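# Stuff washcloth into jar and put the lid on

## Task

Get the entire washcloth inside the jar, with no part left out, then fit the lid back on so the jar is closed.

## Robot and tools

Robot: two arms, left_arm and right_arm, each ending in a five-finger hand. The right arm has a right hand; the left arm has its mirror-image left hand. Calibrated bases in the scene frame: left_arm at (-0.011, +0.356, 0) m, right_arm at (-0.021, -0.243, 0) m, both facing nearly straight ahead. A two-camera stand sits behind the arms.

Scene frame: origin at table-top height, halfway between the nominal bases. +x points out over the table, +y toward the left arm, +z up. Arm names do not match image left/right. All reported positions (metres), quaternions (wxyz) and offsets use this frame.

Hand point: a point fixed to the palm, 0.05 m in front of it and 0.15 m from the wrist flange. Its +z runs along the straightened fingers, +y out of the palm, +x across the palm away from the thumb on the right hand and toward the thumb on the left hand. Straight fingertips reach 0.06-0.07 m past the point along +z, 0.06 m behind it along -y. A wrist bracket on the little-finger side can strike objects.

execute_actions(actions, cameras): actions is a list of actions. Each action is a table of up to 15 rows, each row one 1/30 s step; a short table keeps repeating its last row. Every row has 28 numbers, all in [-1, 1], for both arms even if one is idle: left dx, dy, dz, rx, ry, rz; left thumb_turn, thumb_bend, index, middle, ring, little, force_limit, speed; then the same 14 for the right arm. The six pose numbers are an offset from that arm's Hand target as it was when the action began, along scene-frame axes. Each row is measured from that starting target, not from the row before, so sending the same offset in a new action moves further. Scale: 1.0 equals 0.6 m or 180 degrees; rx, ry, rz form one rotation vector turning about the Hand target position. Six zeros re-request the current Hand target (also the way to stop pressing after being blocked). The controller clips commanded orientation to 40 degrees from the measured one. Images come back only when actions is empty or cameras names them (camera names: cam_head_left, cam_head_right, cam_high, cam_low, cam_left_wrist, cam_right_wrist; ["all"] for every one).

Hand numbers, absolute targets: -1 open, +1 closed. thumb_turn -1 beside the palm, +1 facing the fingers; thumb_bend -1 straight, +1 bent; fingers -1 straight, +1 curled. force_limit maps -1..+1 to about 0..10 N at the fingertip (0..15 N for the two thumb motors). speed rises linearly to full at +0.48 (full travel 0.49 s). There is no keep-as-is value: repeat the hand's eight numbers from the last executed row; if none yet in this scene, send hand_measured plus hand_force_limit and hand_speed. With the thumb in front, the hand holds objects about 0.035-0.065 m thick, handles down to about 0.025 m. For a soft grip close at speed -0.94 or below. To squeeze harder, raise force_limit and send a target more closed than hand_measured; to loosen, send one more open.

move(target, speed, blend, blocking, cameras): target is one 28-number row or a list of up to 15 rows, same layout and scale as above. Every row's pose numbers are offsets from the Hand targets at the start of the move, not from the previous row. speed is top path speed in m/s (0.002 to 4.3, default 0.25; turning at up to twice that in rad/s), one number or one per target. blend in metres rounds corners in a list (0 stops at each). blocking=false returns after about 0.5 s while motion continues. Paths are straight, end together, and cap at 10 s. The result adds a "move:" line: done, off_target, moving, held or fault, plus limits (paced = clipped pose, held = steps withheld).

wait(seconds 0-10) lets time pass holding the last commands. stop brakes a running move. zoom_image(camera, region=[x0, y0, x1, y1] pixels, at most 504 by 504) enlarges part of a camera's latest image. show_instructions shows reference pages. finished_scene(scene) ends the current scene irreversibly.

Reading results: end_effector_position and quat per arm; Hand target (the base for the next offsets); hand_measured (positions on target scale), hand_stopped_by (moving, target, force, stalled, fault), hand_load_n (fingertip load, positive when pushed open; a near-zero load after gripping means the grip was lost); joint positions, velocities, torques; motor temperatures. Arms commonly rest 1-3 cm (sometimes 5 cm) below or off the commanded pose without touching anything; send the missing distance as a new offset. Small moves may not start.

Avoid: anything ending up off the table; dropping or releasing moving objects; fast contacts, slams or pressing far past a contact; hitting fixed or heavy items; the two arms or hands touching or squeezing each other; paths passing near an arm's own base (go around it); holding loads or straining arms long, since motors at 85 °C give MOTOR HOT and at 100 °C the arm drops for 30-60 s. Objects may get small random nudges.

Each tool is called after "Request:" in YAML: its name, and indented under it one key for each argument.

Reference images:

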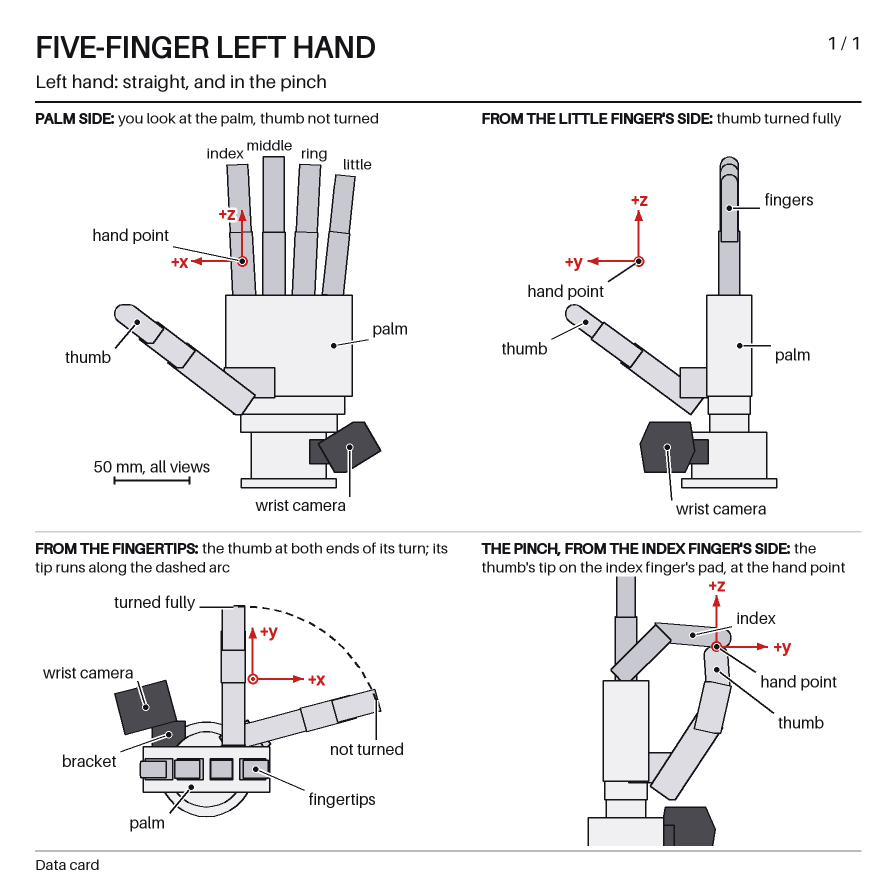

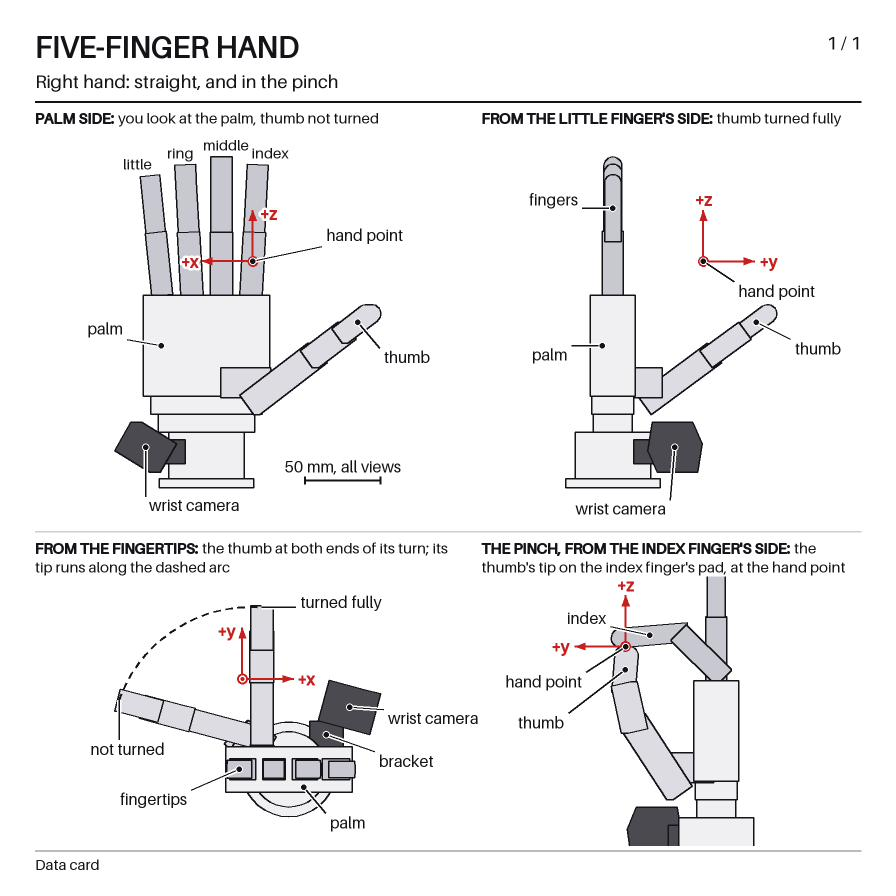

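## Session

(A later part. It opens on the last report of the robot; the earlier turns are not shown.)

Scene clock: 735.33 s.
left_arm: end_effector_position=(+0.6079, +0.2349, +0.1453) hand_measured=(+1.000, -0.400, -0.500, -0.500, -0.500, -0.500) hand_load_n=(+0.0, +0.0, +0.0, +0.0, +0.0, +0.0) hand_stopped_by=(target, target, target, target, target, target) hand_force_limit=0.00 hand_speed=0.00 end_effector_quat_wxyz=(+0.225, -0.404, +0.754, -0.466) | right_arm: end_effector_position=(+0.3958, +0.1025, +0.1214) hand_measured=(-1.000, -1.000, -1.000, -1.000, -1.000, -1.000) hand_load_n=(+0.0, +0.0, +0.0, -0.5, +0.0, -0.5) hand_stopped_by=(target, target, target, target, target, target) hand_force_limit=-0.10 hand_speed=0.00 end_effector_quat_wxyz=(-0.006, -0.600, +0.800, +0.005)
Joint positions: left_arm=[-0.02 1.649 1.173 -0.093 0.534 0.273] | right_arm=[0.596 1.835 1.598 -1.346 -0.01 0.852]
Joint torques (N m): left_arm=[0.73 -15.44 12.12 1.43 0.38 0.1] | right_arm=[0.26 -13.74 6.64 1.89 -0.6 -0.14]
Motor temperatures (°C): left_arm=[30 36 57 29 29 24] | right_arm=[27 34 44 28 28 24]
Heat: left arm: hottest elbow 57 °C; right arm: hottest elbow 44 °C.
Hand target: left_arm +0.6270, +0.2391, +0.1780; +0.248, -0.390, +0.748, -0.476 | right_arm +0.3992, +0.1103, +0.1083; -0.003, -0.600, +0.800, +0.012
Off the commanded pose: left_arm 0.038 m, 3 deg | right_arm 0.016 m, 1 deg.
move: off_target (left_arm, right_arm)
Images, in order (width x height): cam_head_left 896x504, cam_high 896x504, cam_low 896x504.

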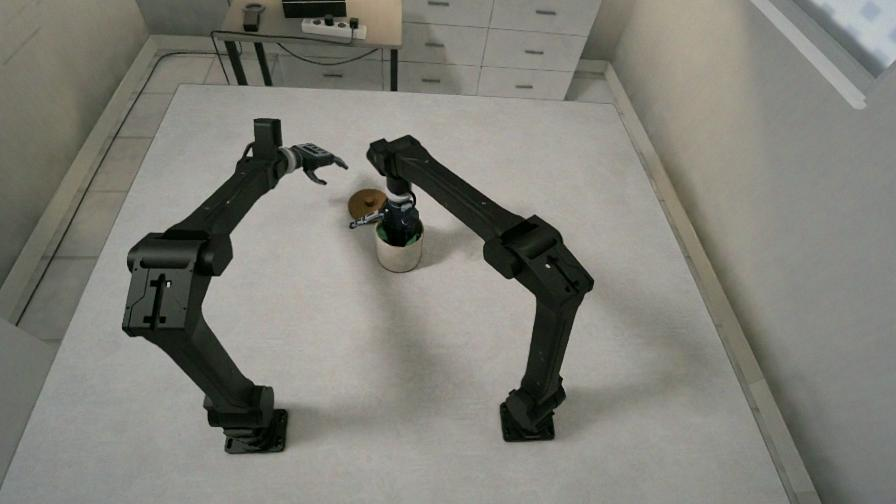

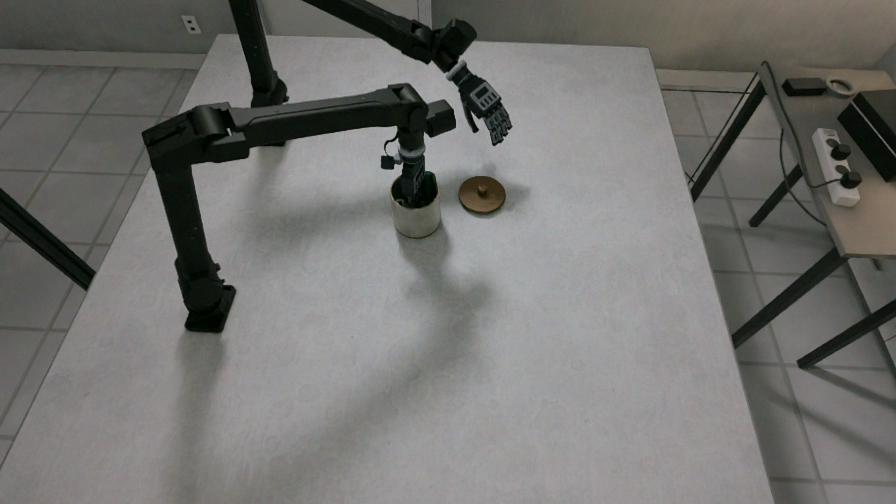

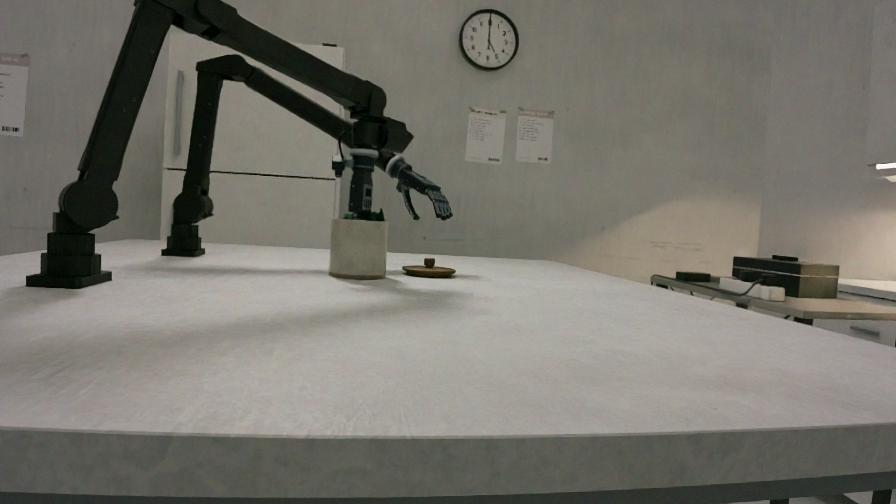

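Request:
move:
  target: [0, 0, 0, 0, 0, 0, 1, -0.4, -0.5, -0.5, -0.5, -0.5, 0, 0, 0, 0, 0.28, 0, 0, 0, -1, -1, -1, -1, -1, -1, -0.1, 0]
  cameras: ["cam_high", "cam_low", "cam_head_left"]
  speed: 0.12

Request:
zoom_image:
  camera: "cam_high"
  region: [350, 100, 470, 250]

Request:
zoom_image:
  camera: "cam_head_left"
  region: [340, 170, 460, 290]

Request:
zoom_image:
  camera: "cam_low"
  region: [300, 100, 420, 290]

Scene clock: 745.70 s.
left_arm: end_effector_position=(+0.6079, +0.2349, +0.1453) hand_measured=(+1.000, -0.400, -0.500, -0.500, -0.500, -0.500) hand_load_n=(+0.0, +0.0, +0.0, +0.0, -0.5, +0.0) hand_stopped_by=(target, target, target, target, target, target) hand_force_limit=0.00 hand_speed=0.00 end_effector_quat_wxyz=(+0.225, -0.404, +0.754, -0.466) | right_arm: end_effector_position=(+0.3922, +0.1038, +0.2456) hand_measured=(-1.000, -1.000, -1.000, -1.000, -1.000, -1.000) hand_load_n=(+0.0, -0.5, +0.0, +0.0, +0.0, +0.0) hand_stopped_by=(target, target, target, target, target, target) hand_force_limit=-0.10 hand_speed=0.00 end_effector_quat_wxyz=(-0.021, -0.600, +0.800, +0.015)
Joint positions: left_arm=[-0.02 1.649 1.173 -0.093 0.534 0.273] | right_arm=[0.596 1.826 1.908 -1.697 -0.026 0.852]
Joint torques (N m): left_arm=[1.32 -14.97 12.68 1.48 0.39 0.17] | right_arm=[0.15 -17.38 11.11 0.21 -0.19 -0.13]
Motor temperatures (°C): left_arm=[30 36 57 29 29 24] | right_arm=[27 34 44 28 28 24]
Heat: left arm: hottest elbow 57 °C; right arm: hottest elbow 44 °C.
Hand target: left_arm +0.6270, +0.2391, +0.1780; +0.248, -0.390, +0.748, -0.476 | right_arm +0.3992, +0.1103, +0.2762; -0.003, -0.600, +0.800, +0.012
Off the commanded pose: left_arm 0.038 m, 3 deg | right_arm 0.032 m, 2 deg.
joint sent to its limit (right arm) — joint 4 (wrist pitch), lower limit. The joint targets still meet the commanded pose.
move: off_target (left_arm, right_arm)
Images, in order (width x height): cam_head_left 896x504, cam_high 896x504, cam_low 896x504.

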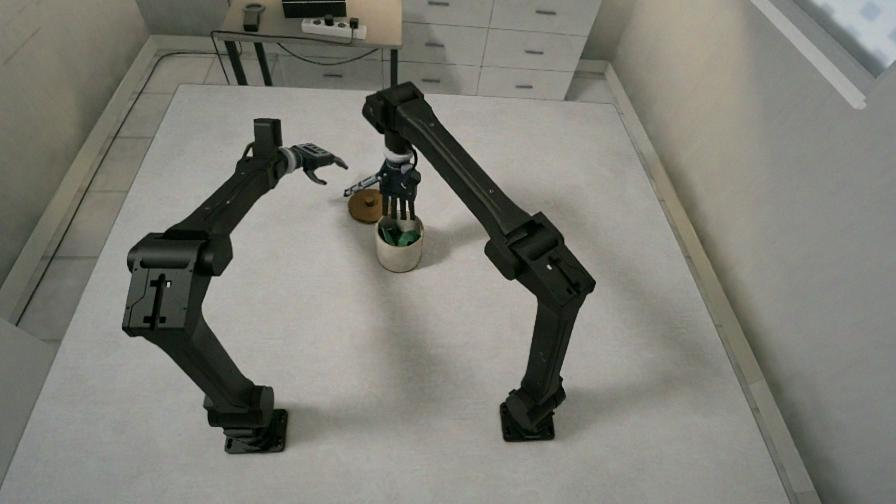

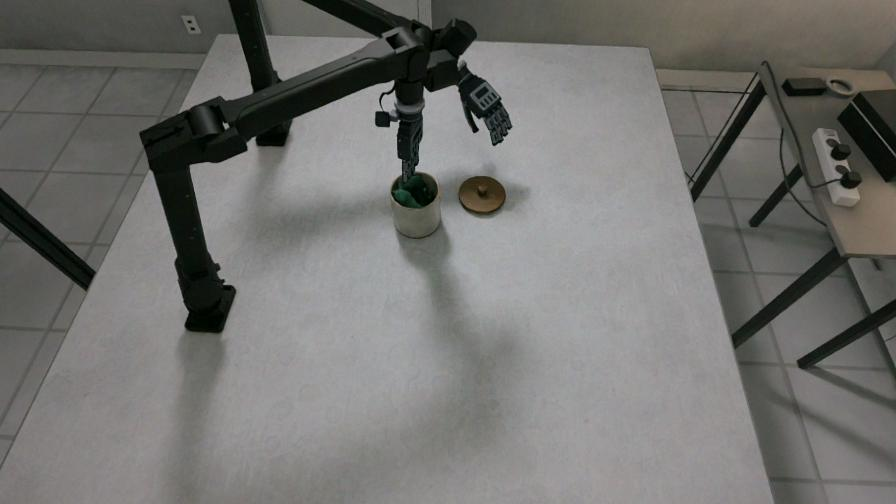

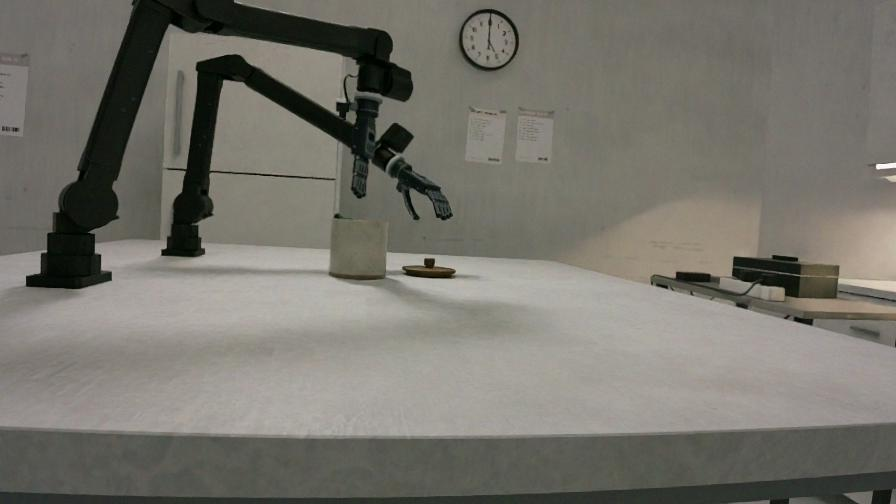

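Scaled by 3.360 from the camera's 896x504 image, which has a finer 1280x720 frame.

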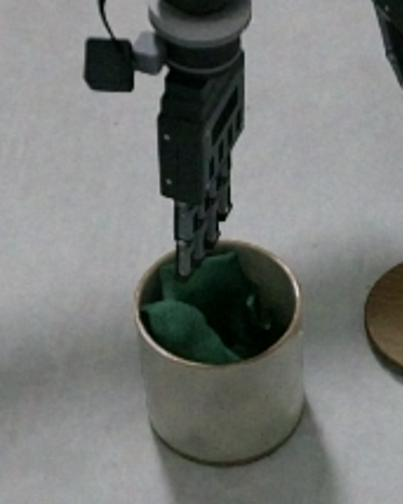

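Scaled by 4.200 from the camera's 896x504 image, which has a finer 1280x720 frame.

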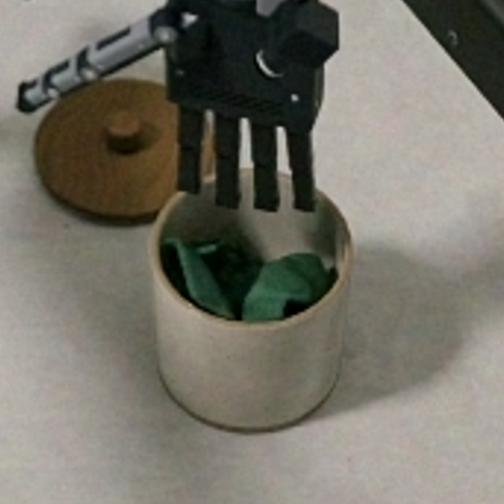

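Scaled by 2.653 from the camera's 896x504 image, which has a finer 1280x720 frame.

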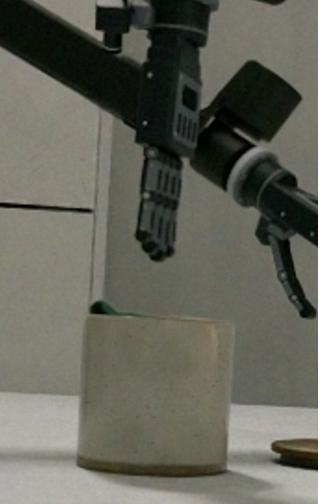

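Request:
move:
  target:
    - [0, 0, 0, 0, 0, 0, 1, -0.4, -0.5, -0.5, -0.5, -0.5, 0, 0, -0.044, 0.016, -0.03, 0, 0, 0, -1, -1, -1, -1, -1, -1, -0.1, 0]
    - [0, 0, 0, 0, 0, 0, 1, -0.4, -0.5, -0.5, -0.5, -0.5, 0, 0, -0.044, 0.016, -0.25, 0, 0, 0, -1, -1, -1, -1, -1, -1, -0.1, 0]
  cameras: ["cam_high", "cam_low", "cam_head_left"]
  speed: 0.1

Request:
zoom_image:
  camera: "cam_high"
  region: [350, 100, 470, 250]

Request:
zoom_image:
  camera: "cam_head_left"
  region: [340, 170, 460, 290]

Scene clock: 769.73 s.
left_arm: end_effector_position=(+0.6079, +0.2349, +0.1453) hand_measured=(+1.000, -0.400, -0.500, -0.500, -0.500, -0.500) hand_load_n=(+0.0, +0.0, +0.0, +0.0, +0.0, +0.0) hand_stopped_by=(target, target, target, target, target, target) hand_force_limit=0.00 hand_speed=0.00 end_effector_quat_wxyz=(+0.225, -0.404, +0.754, -0.466) | right_arm: end_effector_position=(+0.3774, +0.1215, +0.1834) hand_measured=(-1.000, -1.000, -1.000, -1.000, -1.000, -1.000) hand_load_n=(+0.0, +0.0, -3.0, +0.0, +0.0, +0.0) hand_stopped_by=(target, target, target, target, target, target) hand_force_limit=-0.10 hand_speed=0.00 end_effector_quat_wxyz=(+0.046, -0.604, +0.795, +0.013)
Joint positions: left_arm=[-0.02 1.649 1.173 -0.093 0.534 0.273] | right_arm=[0.637 1.725 1.608 -1.363 -0.03 0.881]
Joint torques (N m): left_arm=[0.85 -14.92 12.37 1.52 0.36 0.13] | right_arm=[0.38 -8.29 3.55 1.72 0.16 -0.04]
Motor temperatures (°C): left_arm=[30 36 58 29 29 24] | right_arm=[27 34 46 28 27 24]
Heat: left arm: hottest elbow 58 °C; right arm: hottest elbow 46 °C.
Hand target: left_arm +0.6270, +0.2391, +0.1780; +0.248, -0.390, +0.748, -0.476 | right_arm +0.3729, +0.1199, +0.1263; -0.003, -0.600, +0.800, +0.012
Off the commanded pose: left_arm 0.038 m, 3 deg | right_arm 0.057 m, 6 deg.
move: off_target (left_arm, right_arm)
Images, in order (width x height): cam_head_left 896x504, cam_high 896x504, cam_low 896x504.

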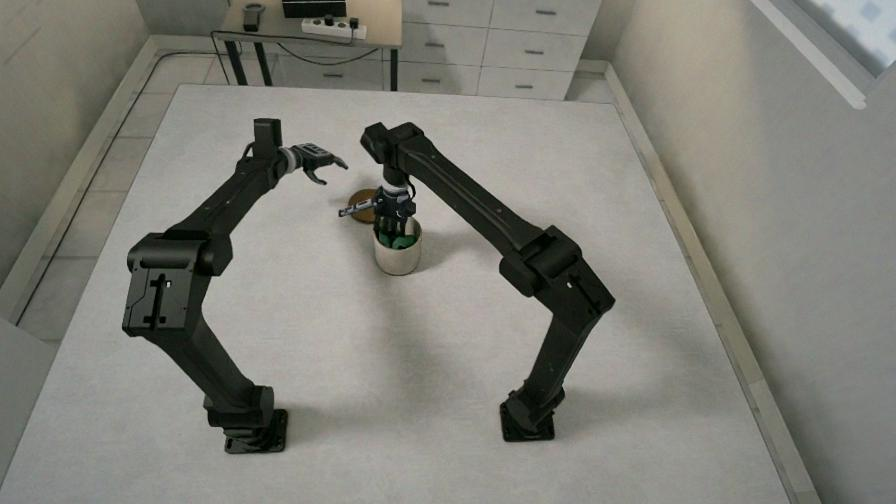

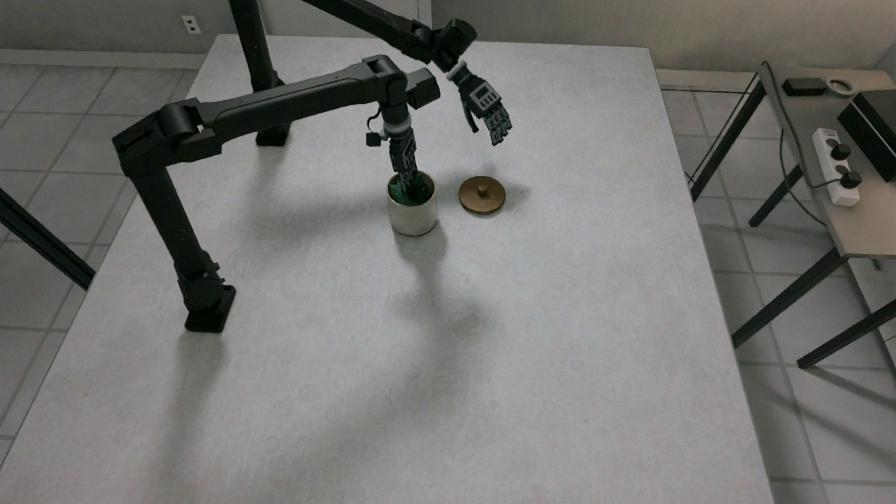

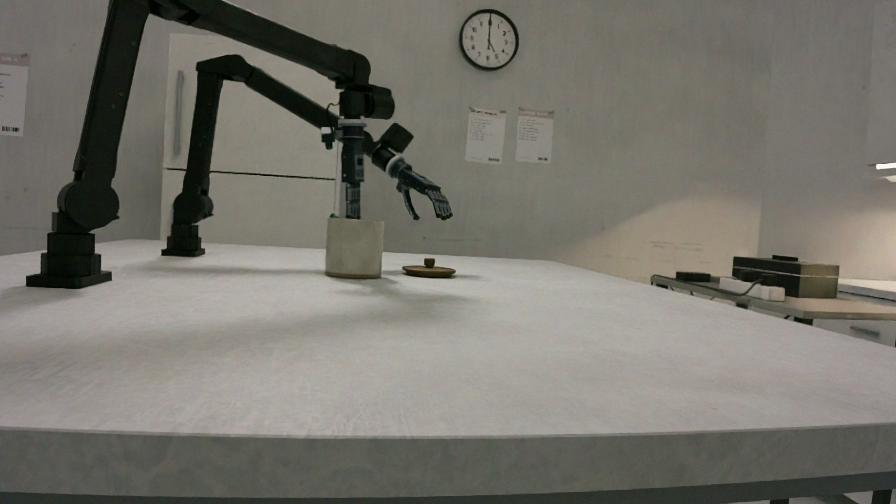

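Scaled by 3.360 from the camera's 896x504 image, which has a finer 1280x720 frame.

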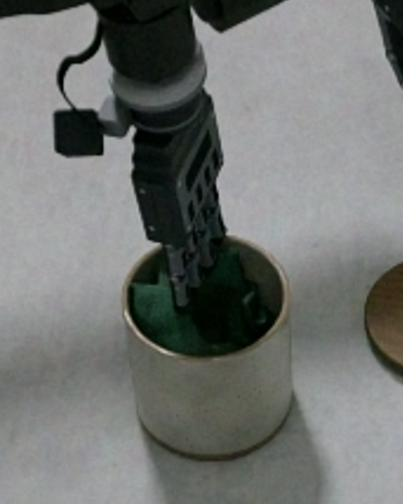

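Scaled by 4.200 from the camera's 896x504 image, which has a finer 1280x720 frame.

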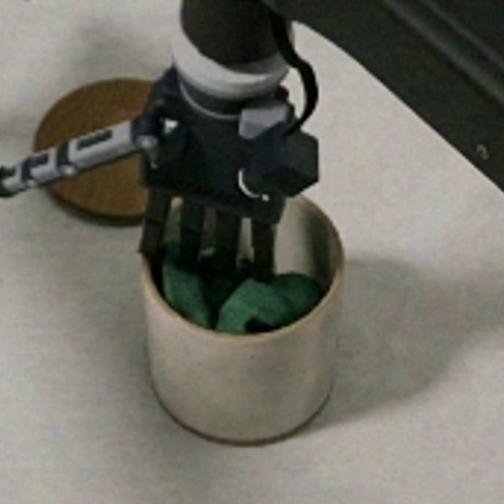

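Request:
move:
  target: [0, 0, 0, 0, 0, 0, 1, -0.4, -0.5, -0.5, -0.5, -0.5, 0, 0, 0.02, -0.01, 0.26, 0, 0, 0, -1, -1, -1, -1, -1, -1, -0.1, 0]
  cameras: ["cam_high", "cam_low", "cam_head_left"]
  speed: 0.12

Request:
zoom_image:
  camera: "cam_high"
  region: [350, 100, 470, 250]

Request:
zoom_image:
  camera: "cam_head_left"
  region: [340, 170, 460, 290]

Request:
zoom_image:
  camera: "cam_low"
  region: [300, 180, 420, 290]

Scene clock: 781.07 s.
left_arm: end_effector_position=(+0.6079, +0.2349, +0.1453) hand_measured=(+1.000, -0.400, -0.500, -0.500, -0.500, -0.500) hand_load_n=(+0.0, +0.0, +0.0, +0.0, +0.0, +0.0) hand_stopped_by=(target, target, target, target, target, target) hand_force_limit=0.00 hand_speed=0.00 end_effector_quat_wxyz=(+0.225, -0.404, +0.754, -0.466) | right_arm: end_effector_position=(+0.3720, +0.1103, +0.2664) hand_measured=(-1.000, -1.000, -1.000, -1.000, -1.000, -1.000) hand_load_n=(+0.0, +0.0, +0.0, +0.0, +0.0, +0.0) hand_stopped_by=(target, target, target, target, target, target) hand_force_limit=-0.10 hand_speed=0.00 end_effector_quat_wxyz=(-0.005, -0.600, +0.800, +0.013)
Joint positions: left_arm=[-0.02 1.649 1.173 -0.093 0.534 0.273] | right_arm=[0.627 1.767 1.883 -1.697 -0.026 0.881]
Joint torques (N m): left_arm=[0.56 -15.15 12.25 1.32 0.32 0.08] | right_arm=[-0.85 -13.92 11.23 0.25 -0.19 -0.21]
Motor temperatures (°C): left_arm=[30 36 58 29 29 24] | right_arm=[27 34 44 28 27 24]
Heat: left arm: hottest elbow 58 °C; right arm: hottest elbow 44 °C.
Hand target: left_arm +0.6270, +0.2391, +0.1780; +0.248, -0.390, +0.748, -0.476 | right_arm +0.3849, +0.1139, +0.2821; -0.003, -0.600, +0.800, +0.012
Off the commanded pose: left_arm 0.038 m, 3 deg | right_arm 0.021 m, 0 deg.
joint sent to its limit (right arm) — joint 4 (wrist pitch), lower limit. The joint targets still meet the commanded pose.
move: off_target (left_arm, right_arm)
Images, in order (width x height): cam_head_left 896x504, cam_high 896x504, cam_low 896x504.

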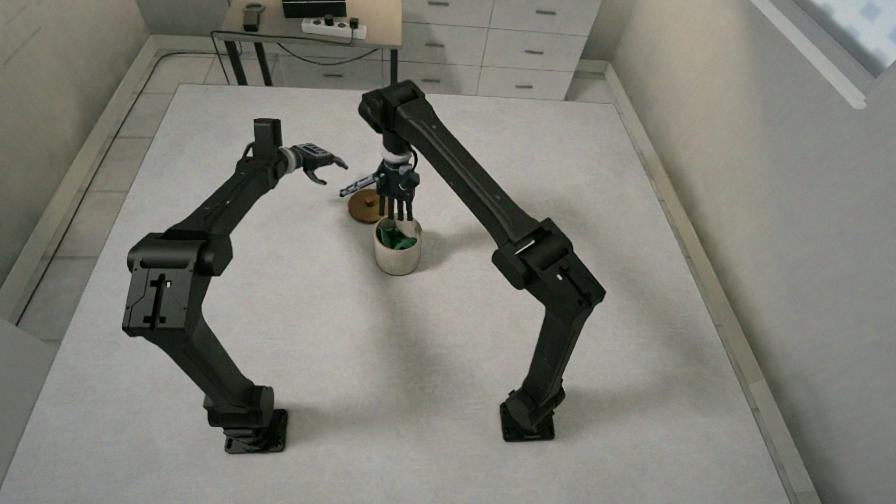

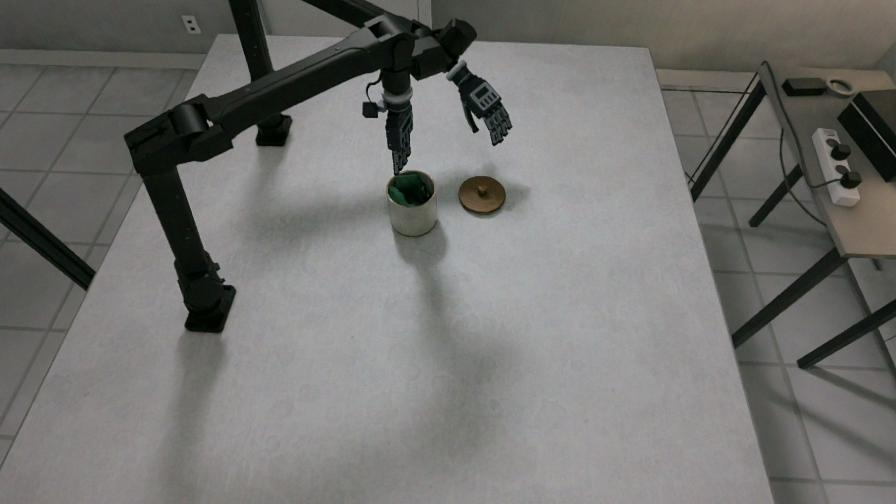

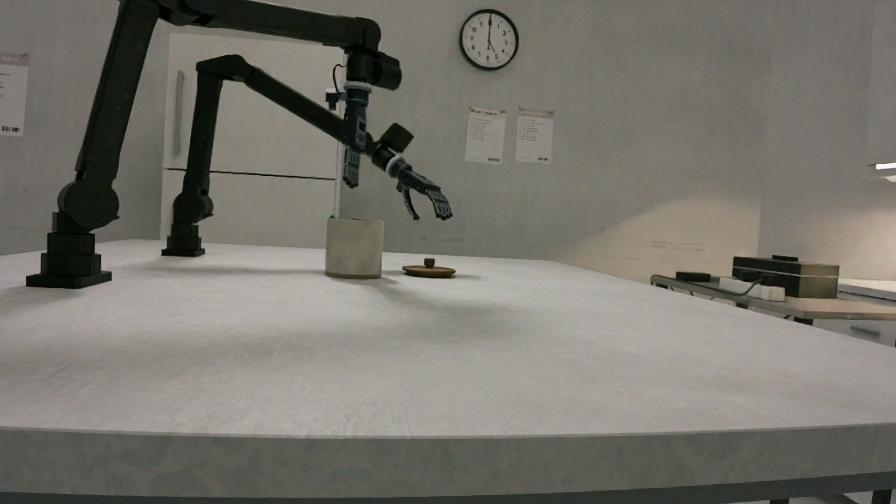

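Scaled by 3.360 from the camera's 896x504 image, which has a finer 1280x720 frame.

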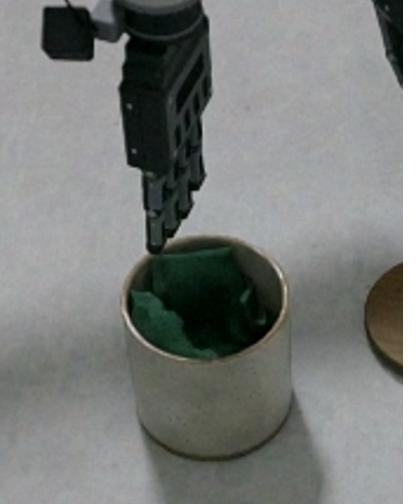

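Scaled by 4.200 from the camera's 896x504 image, which has a finer 1280x720 frame.

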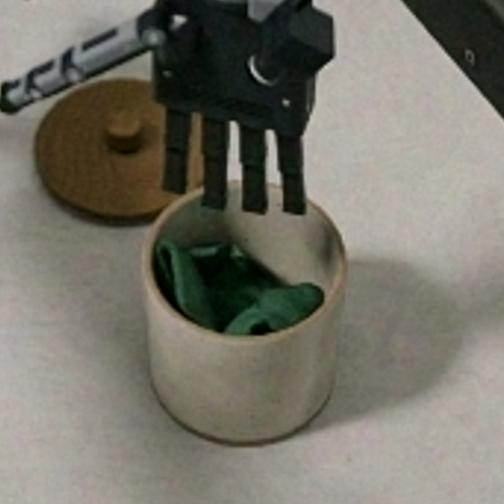

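Scaled by 4.200 from the camera's 896x504 image, which has a finer 1280x720 frame.

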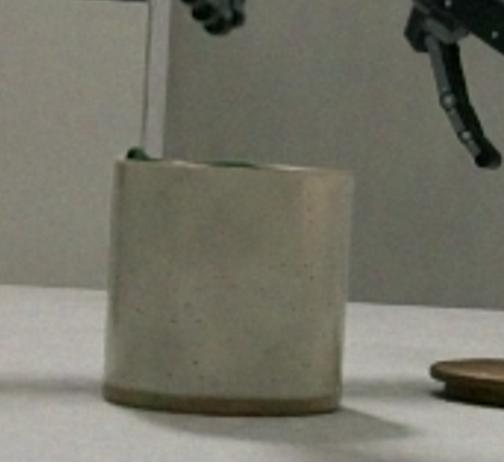

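Request:
move:
  target:
    - [0, 0, 0, 0, 0, 0, 1, -0.4, -0.5, -0.5, -0.5, -0.5, 0, 0, -0.053, -0.026, -0.06, 0, 0, 0, -1, -1, -1, -1, 1, 1, -0.1, 0]
    - [0, 0, 0, 0, 0, 0, 1, -0.4, -0.5, -0.5, -0.5, -0.5, 0, 0, -0.053, -0.026, -0.255, 0, 0, 0, -1, -1, -1, -1, 1, 1, -0.1, 0]
  cameras: ["cam_high", "cam_low", "cam_head_left"]
  speed: 0.1

Request:
zoom_image:
  camera: "cam_high"
  region: [350, 100, 470, 250]

Request:
zoom_image:
  camera: "cam_head_left"
  region: [340, 170, 460, 290]

Scene clock: 807.40 s.
left_arm: end_effector_position=(+0.6079, +0.2349, +0.1453) hand_measured=(+1.000, -0.400, -0.500, -0.500, -0.500, -0.500) hand_load_n=(+0.0, +0.0, +0.0, +0.0, +0.0, +0.0) hand_stopped_by=(target, target, target, target, target, target) hand_force_limit=0.00 hand_speed=0.00 end_effector_quat_wxyz=(+0.225, -0.404, +0.754, -0.466) | right_arm: end_effector_position=(+0.3547, +0.0982, +0.1401) hand_measured=(-1.000, -1.000, -1.000, -1.000, +1.000, +1.000) hand_load_n=(+0.0, -0.5, +0.0, +0.0, +0.0, +0.0) hand_stopped_by=(target, target, target, target, target, target) hand_force_limit=-0.10 hand_speed=0.00 end_effector_quat_wxyz=(+0.004, -0.600, +0.800, +0.012)
Joint positions: left_arm=[-0.02 1.649 1.173 -0.093 0.534 0.273] | right_arm=[0.627 1.717 1.483 -1.329 -0.025 0.881]
Joint torques (N m): left_arm=[1.26 -15.09 12.42 1.51 0.33 0.04] | right_arm=[0.21 -12.75 6.05 1.13 -0.06 -0.14]
Motor temperatures (°C): left_arm=[30 36 58 29 29 24] | right_arm=[27 35 46 28 27 24]
Heat: left arm: hottest elbow 58 °C; right arm: hottest elbow 46 °C.
Hand target: left_arm +0.6270, +0.2391, +0.1780; +0.248, -0.390, +0.748, -0.476 | right_arm +0.3531, +0.0984, +0.1292; -0.003, -0.600, +0.800, +0.012
Off the commanded pose: left_arm 0.038 m, 3 deg | right_arm 0.011 m, 1 deg.
move: off_target (left_arm, right_arm)
Images, in order (width x height): cam_head_left 896x504, cam_high 896x504, cam_low 896x504.

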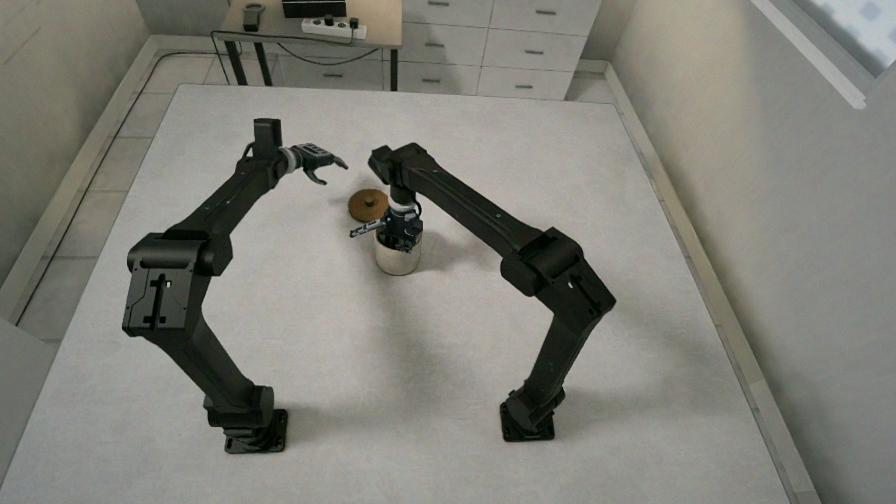

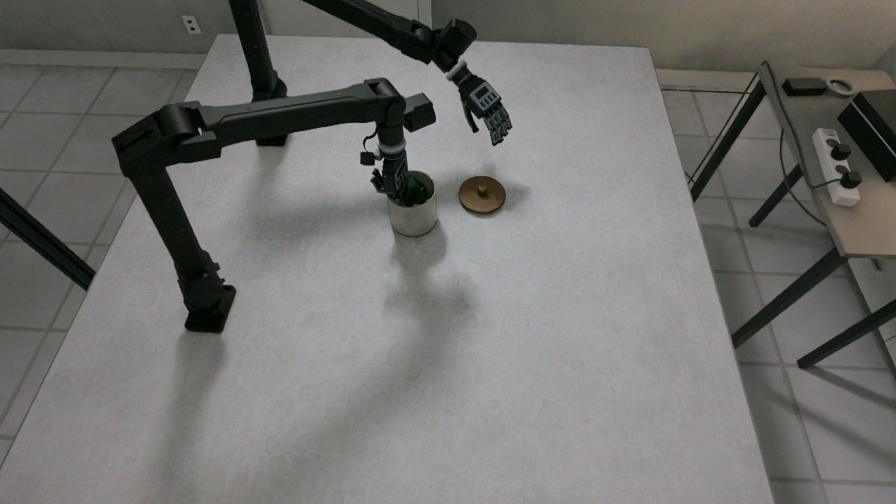

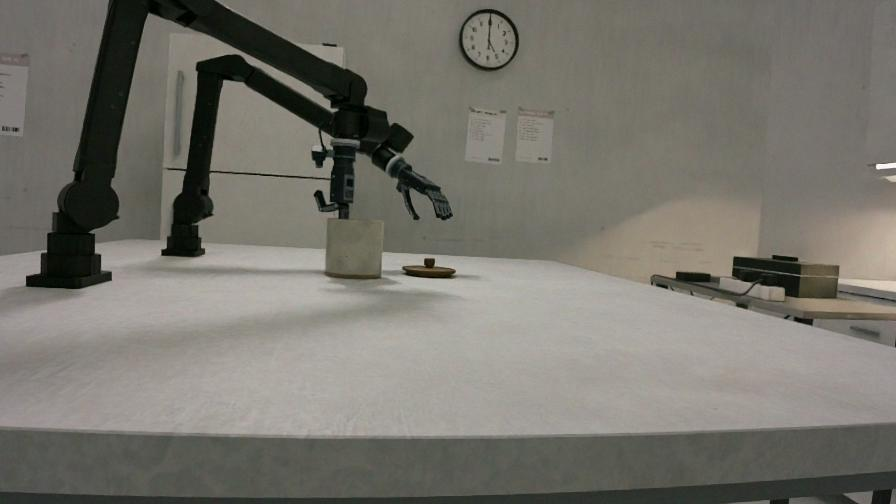

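Scaled by 3.360 from the camera's 896x504 image, which has a finer 1280x720 frame.

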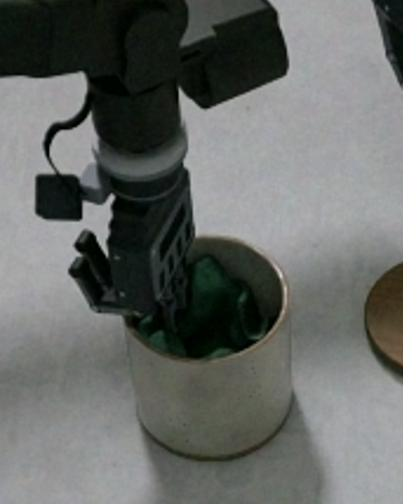

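Scaled by 4.200 from the camera's 896x504 image, which has a finer 1280x720 frame.

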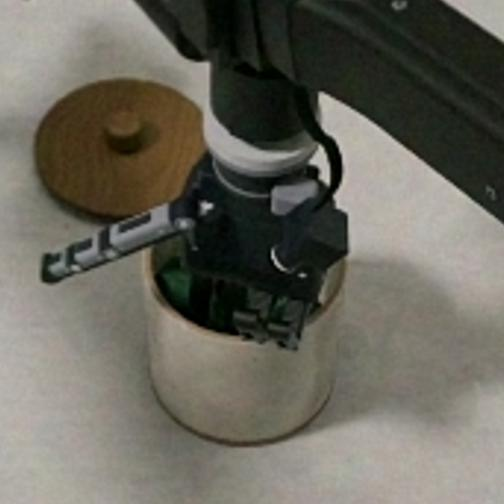

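Request:
move:
  target:
    - [0, 0, 0, 0, 0, 0, 1, -0.4, -0.5, -0.5, -0.5, -0.5, 0, 0, 0, 0, 0.28, 0, 0, 0, -1, -1, -1, -1, 1, 1, -0.1, 0]
    - [-0.05, -0.17, -0.08, 0, 0, 0, 1, -0.4, -0.5, -0.5, -0.5, -0.5, 0, 0, 0, -0.4, 0.32, 0, 0, 0, -1, -1, -1, -1, 1, 1, -0.1, 0]
  cameras: ["all"]
  speed: [0.12, 0.2]

Request:
zoom_image:
  camera: "cam_high"
  region: [350, 100, 530, 250]

Request:
zoom_image:
  camera: "cam_head_left"
  region: [340, 150, 460, 290]

Request:
zoom_image:
  camera: "cam_low"
  region: [310, 160, 470, 290]

Scene clock: 823.67 s.
left_arm: end_effector_position=(+0.5944, +0.1413, +0.1314) hand_measured=(+1.000, -0.400, -0.500, -0.500, -0.500, -0.500) hand_load_n=(+0.0, +0.0, +0.0, +0.0, +0.0, +0.0) hand_stopped_by=(target, target, target, target, target, target) hand_force_limit=0.00 hand_speed=0.00 end_effector_quat_wxyz=(+0.246, -0.391, +0.751, -0.472) | right_arm: end_effector_position=(+0.3612, -0.1390, +0.3161) hand_measured=(-1.000, -1.000, -1.000, -1.000, +1.000, +1.000) hand_load_n=(+0.0, +0.0, +0.0, +0.0, +0.5, +0.0) hand_stopped_by=(target, target, target, target, target, target) hand_force_limit=-0.10 hand_speed=0.00 end_effector_quat_wxyz=(+0.033, -0.594, +0.804, -0.001)
Joint positions: left_arm=[-0.208 1.649 1.104 0.062 0.363 0.185] | right_arm=[0.148 1.45 1.635 -1.697 -0.03 0.419]
Joint torques (N m): left_arm=[-0.09 -13.33 7.91 3.12 0.01 -0.05] | right_arm=[-0.26 -11.87 6.46 0.36 -0.09 -0.3]
Motor temperatures (°C): left_arm=[30 36 58 29 29 24] | right_arm=[27 34 44 28 27 24]
Heat: left arm: hottest elbow 58 °C; right arm: hottest elbow 44 °C.
Hand target: left_arm +0.5970, +0.1370, +0.1299; +0.248, -0.390, +0.748, -0.476 | right_arm +0.3531, -0.1418, +0.3212; -0.003, -0.600, +0.800, +0.012
Off the commanded pose: left_arm 0.005 m, 1 deg | right_arm 0.010 m, 4 deg.
joint sent to its limit (right arm) — joint 4 (wrist pitch), lower limit. The joint targets are off in orientation, not in position.
move: off_target (right_arm)

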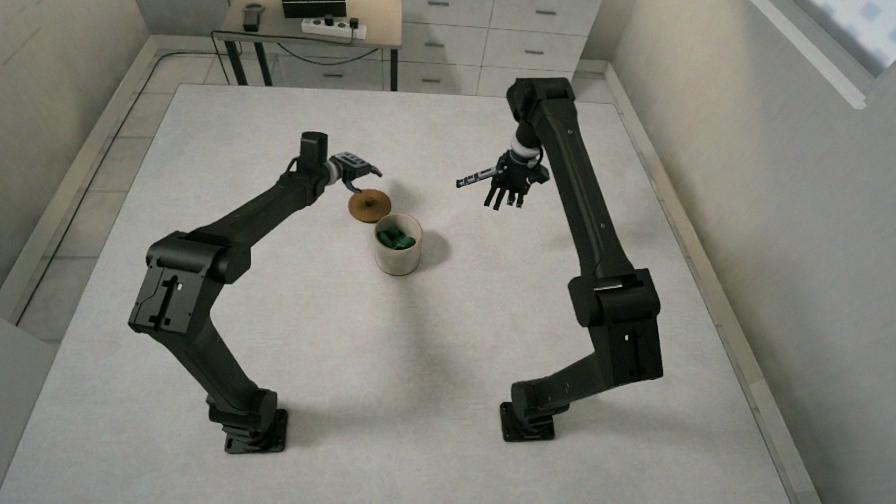

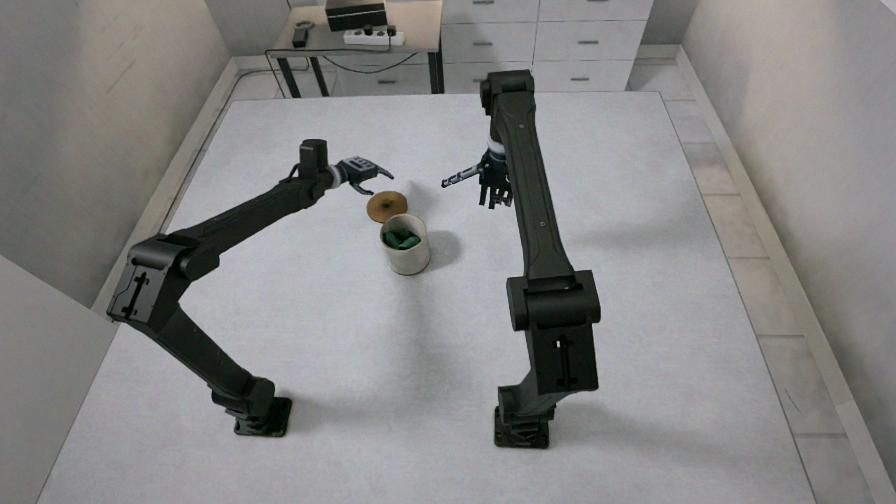

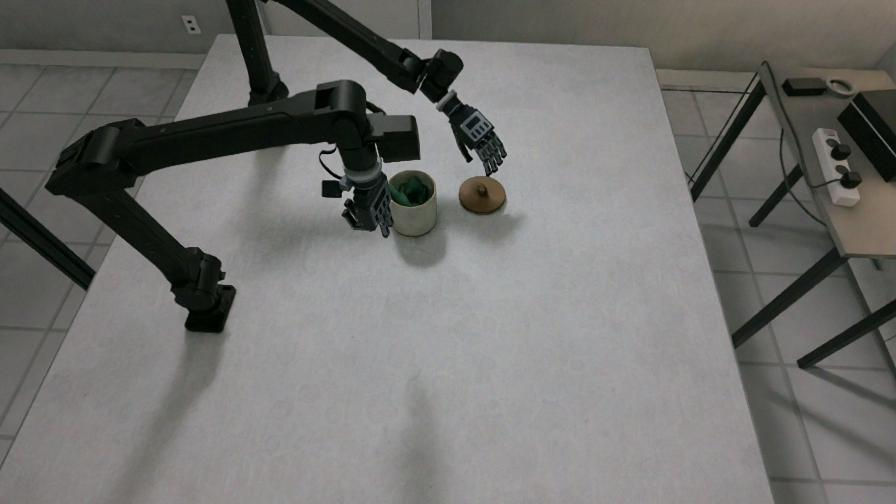

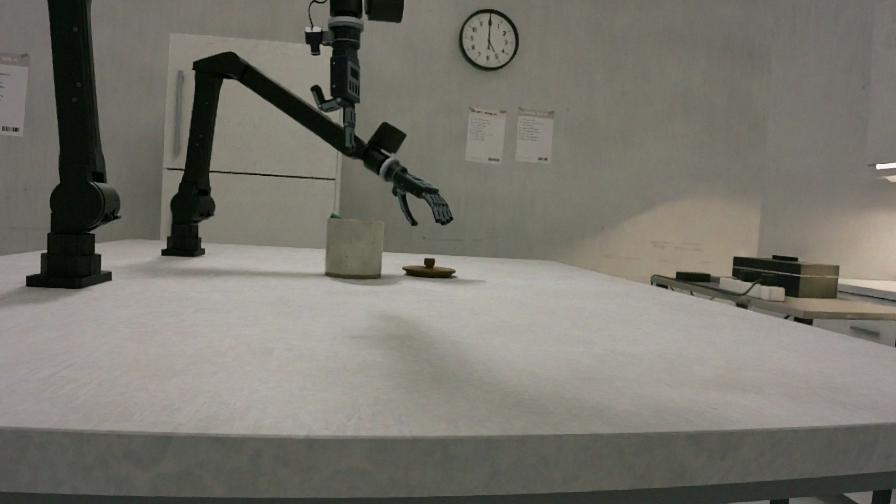

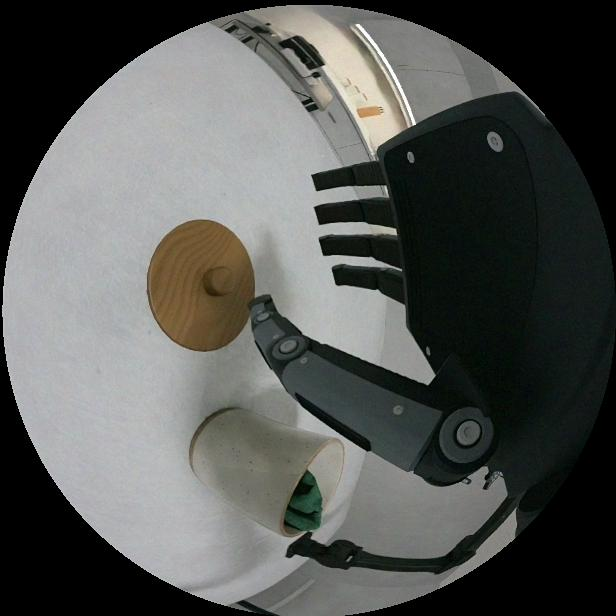

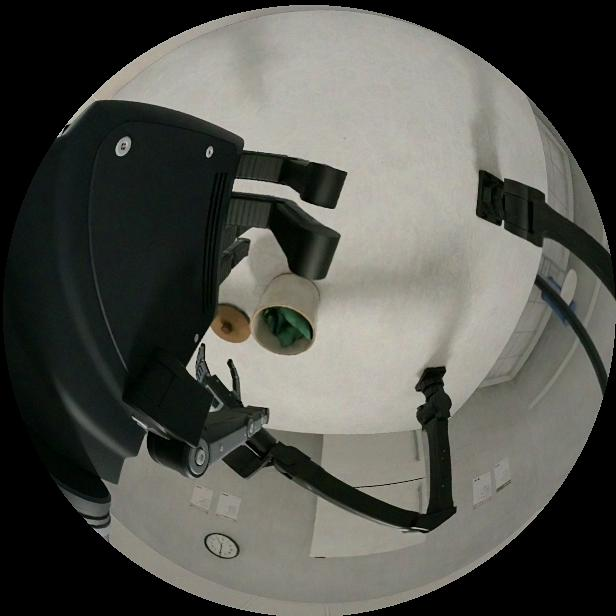

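Scaled by 2.800 from the camera's 896x504 image, which has a finer 1280x720 frame.

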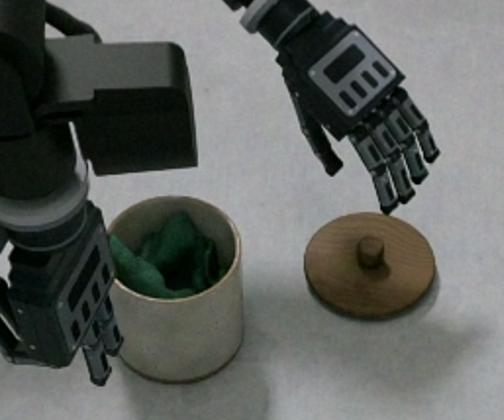

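Scaled by 3.600 from the camera's 896x504 image, which has a finer 1280x720 frame.

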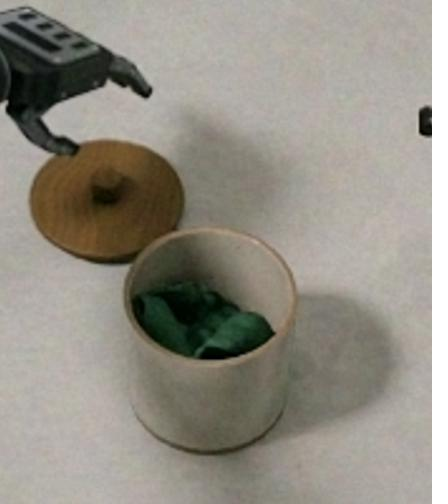

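Scaled by 3.150 from the camera's 896x504 image, which has a finer 1280x720 frame.

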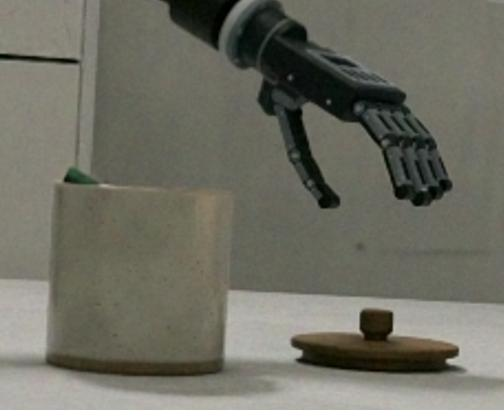

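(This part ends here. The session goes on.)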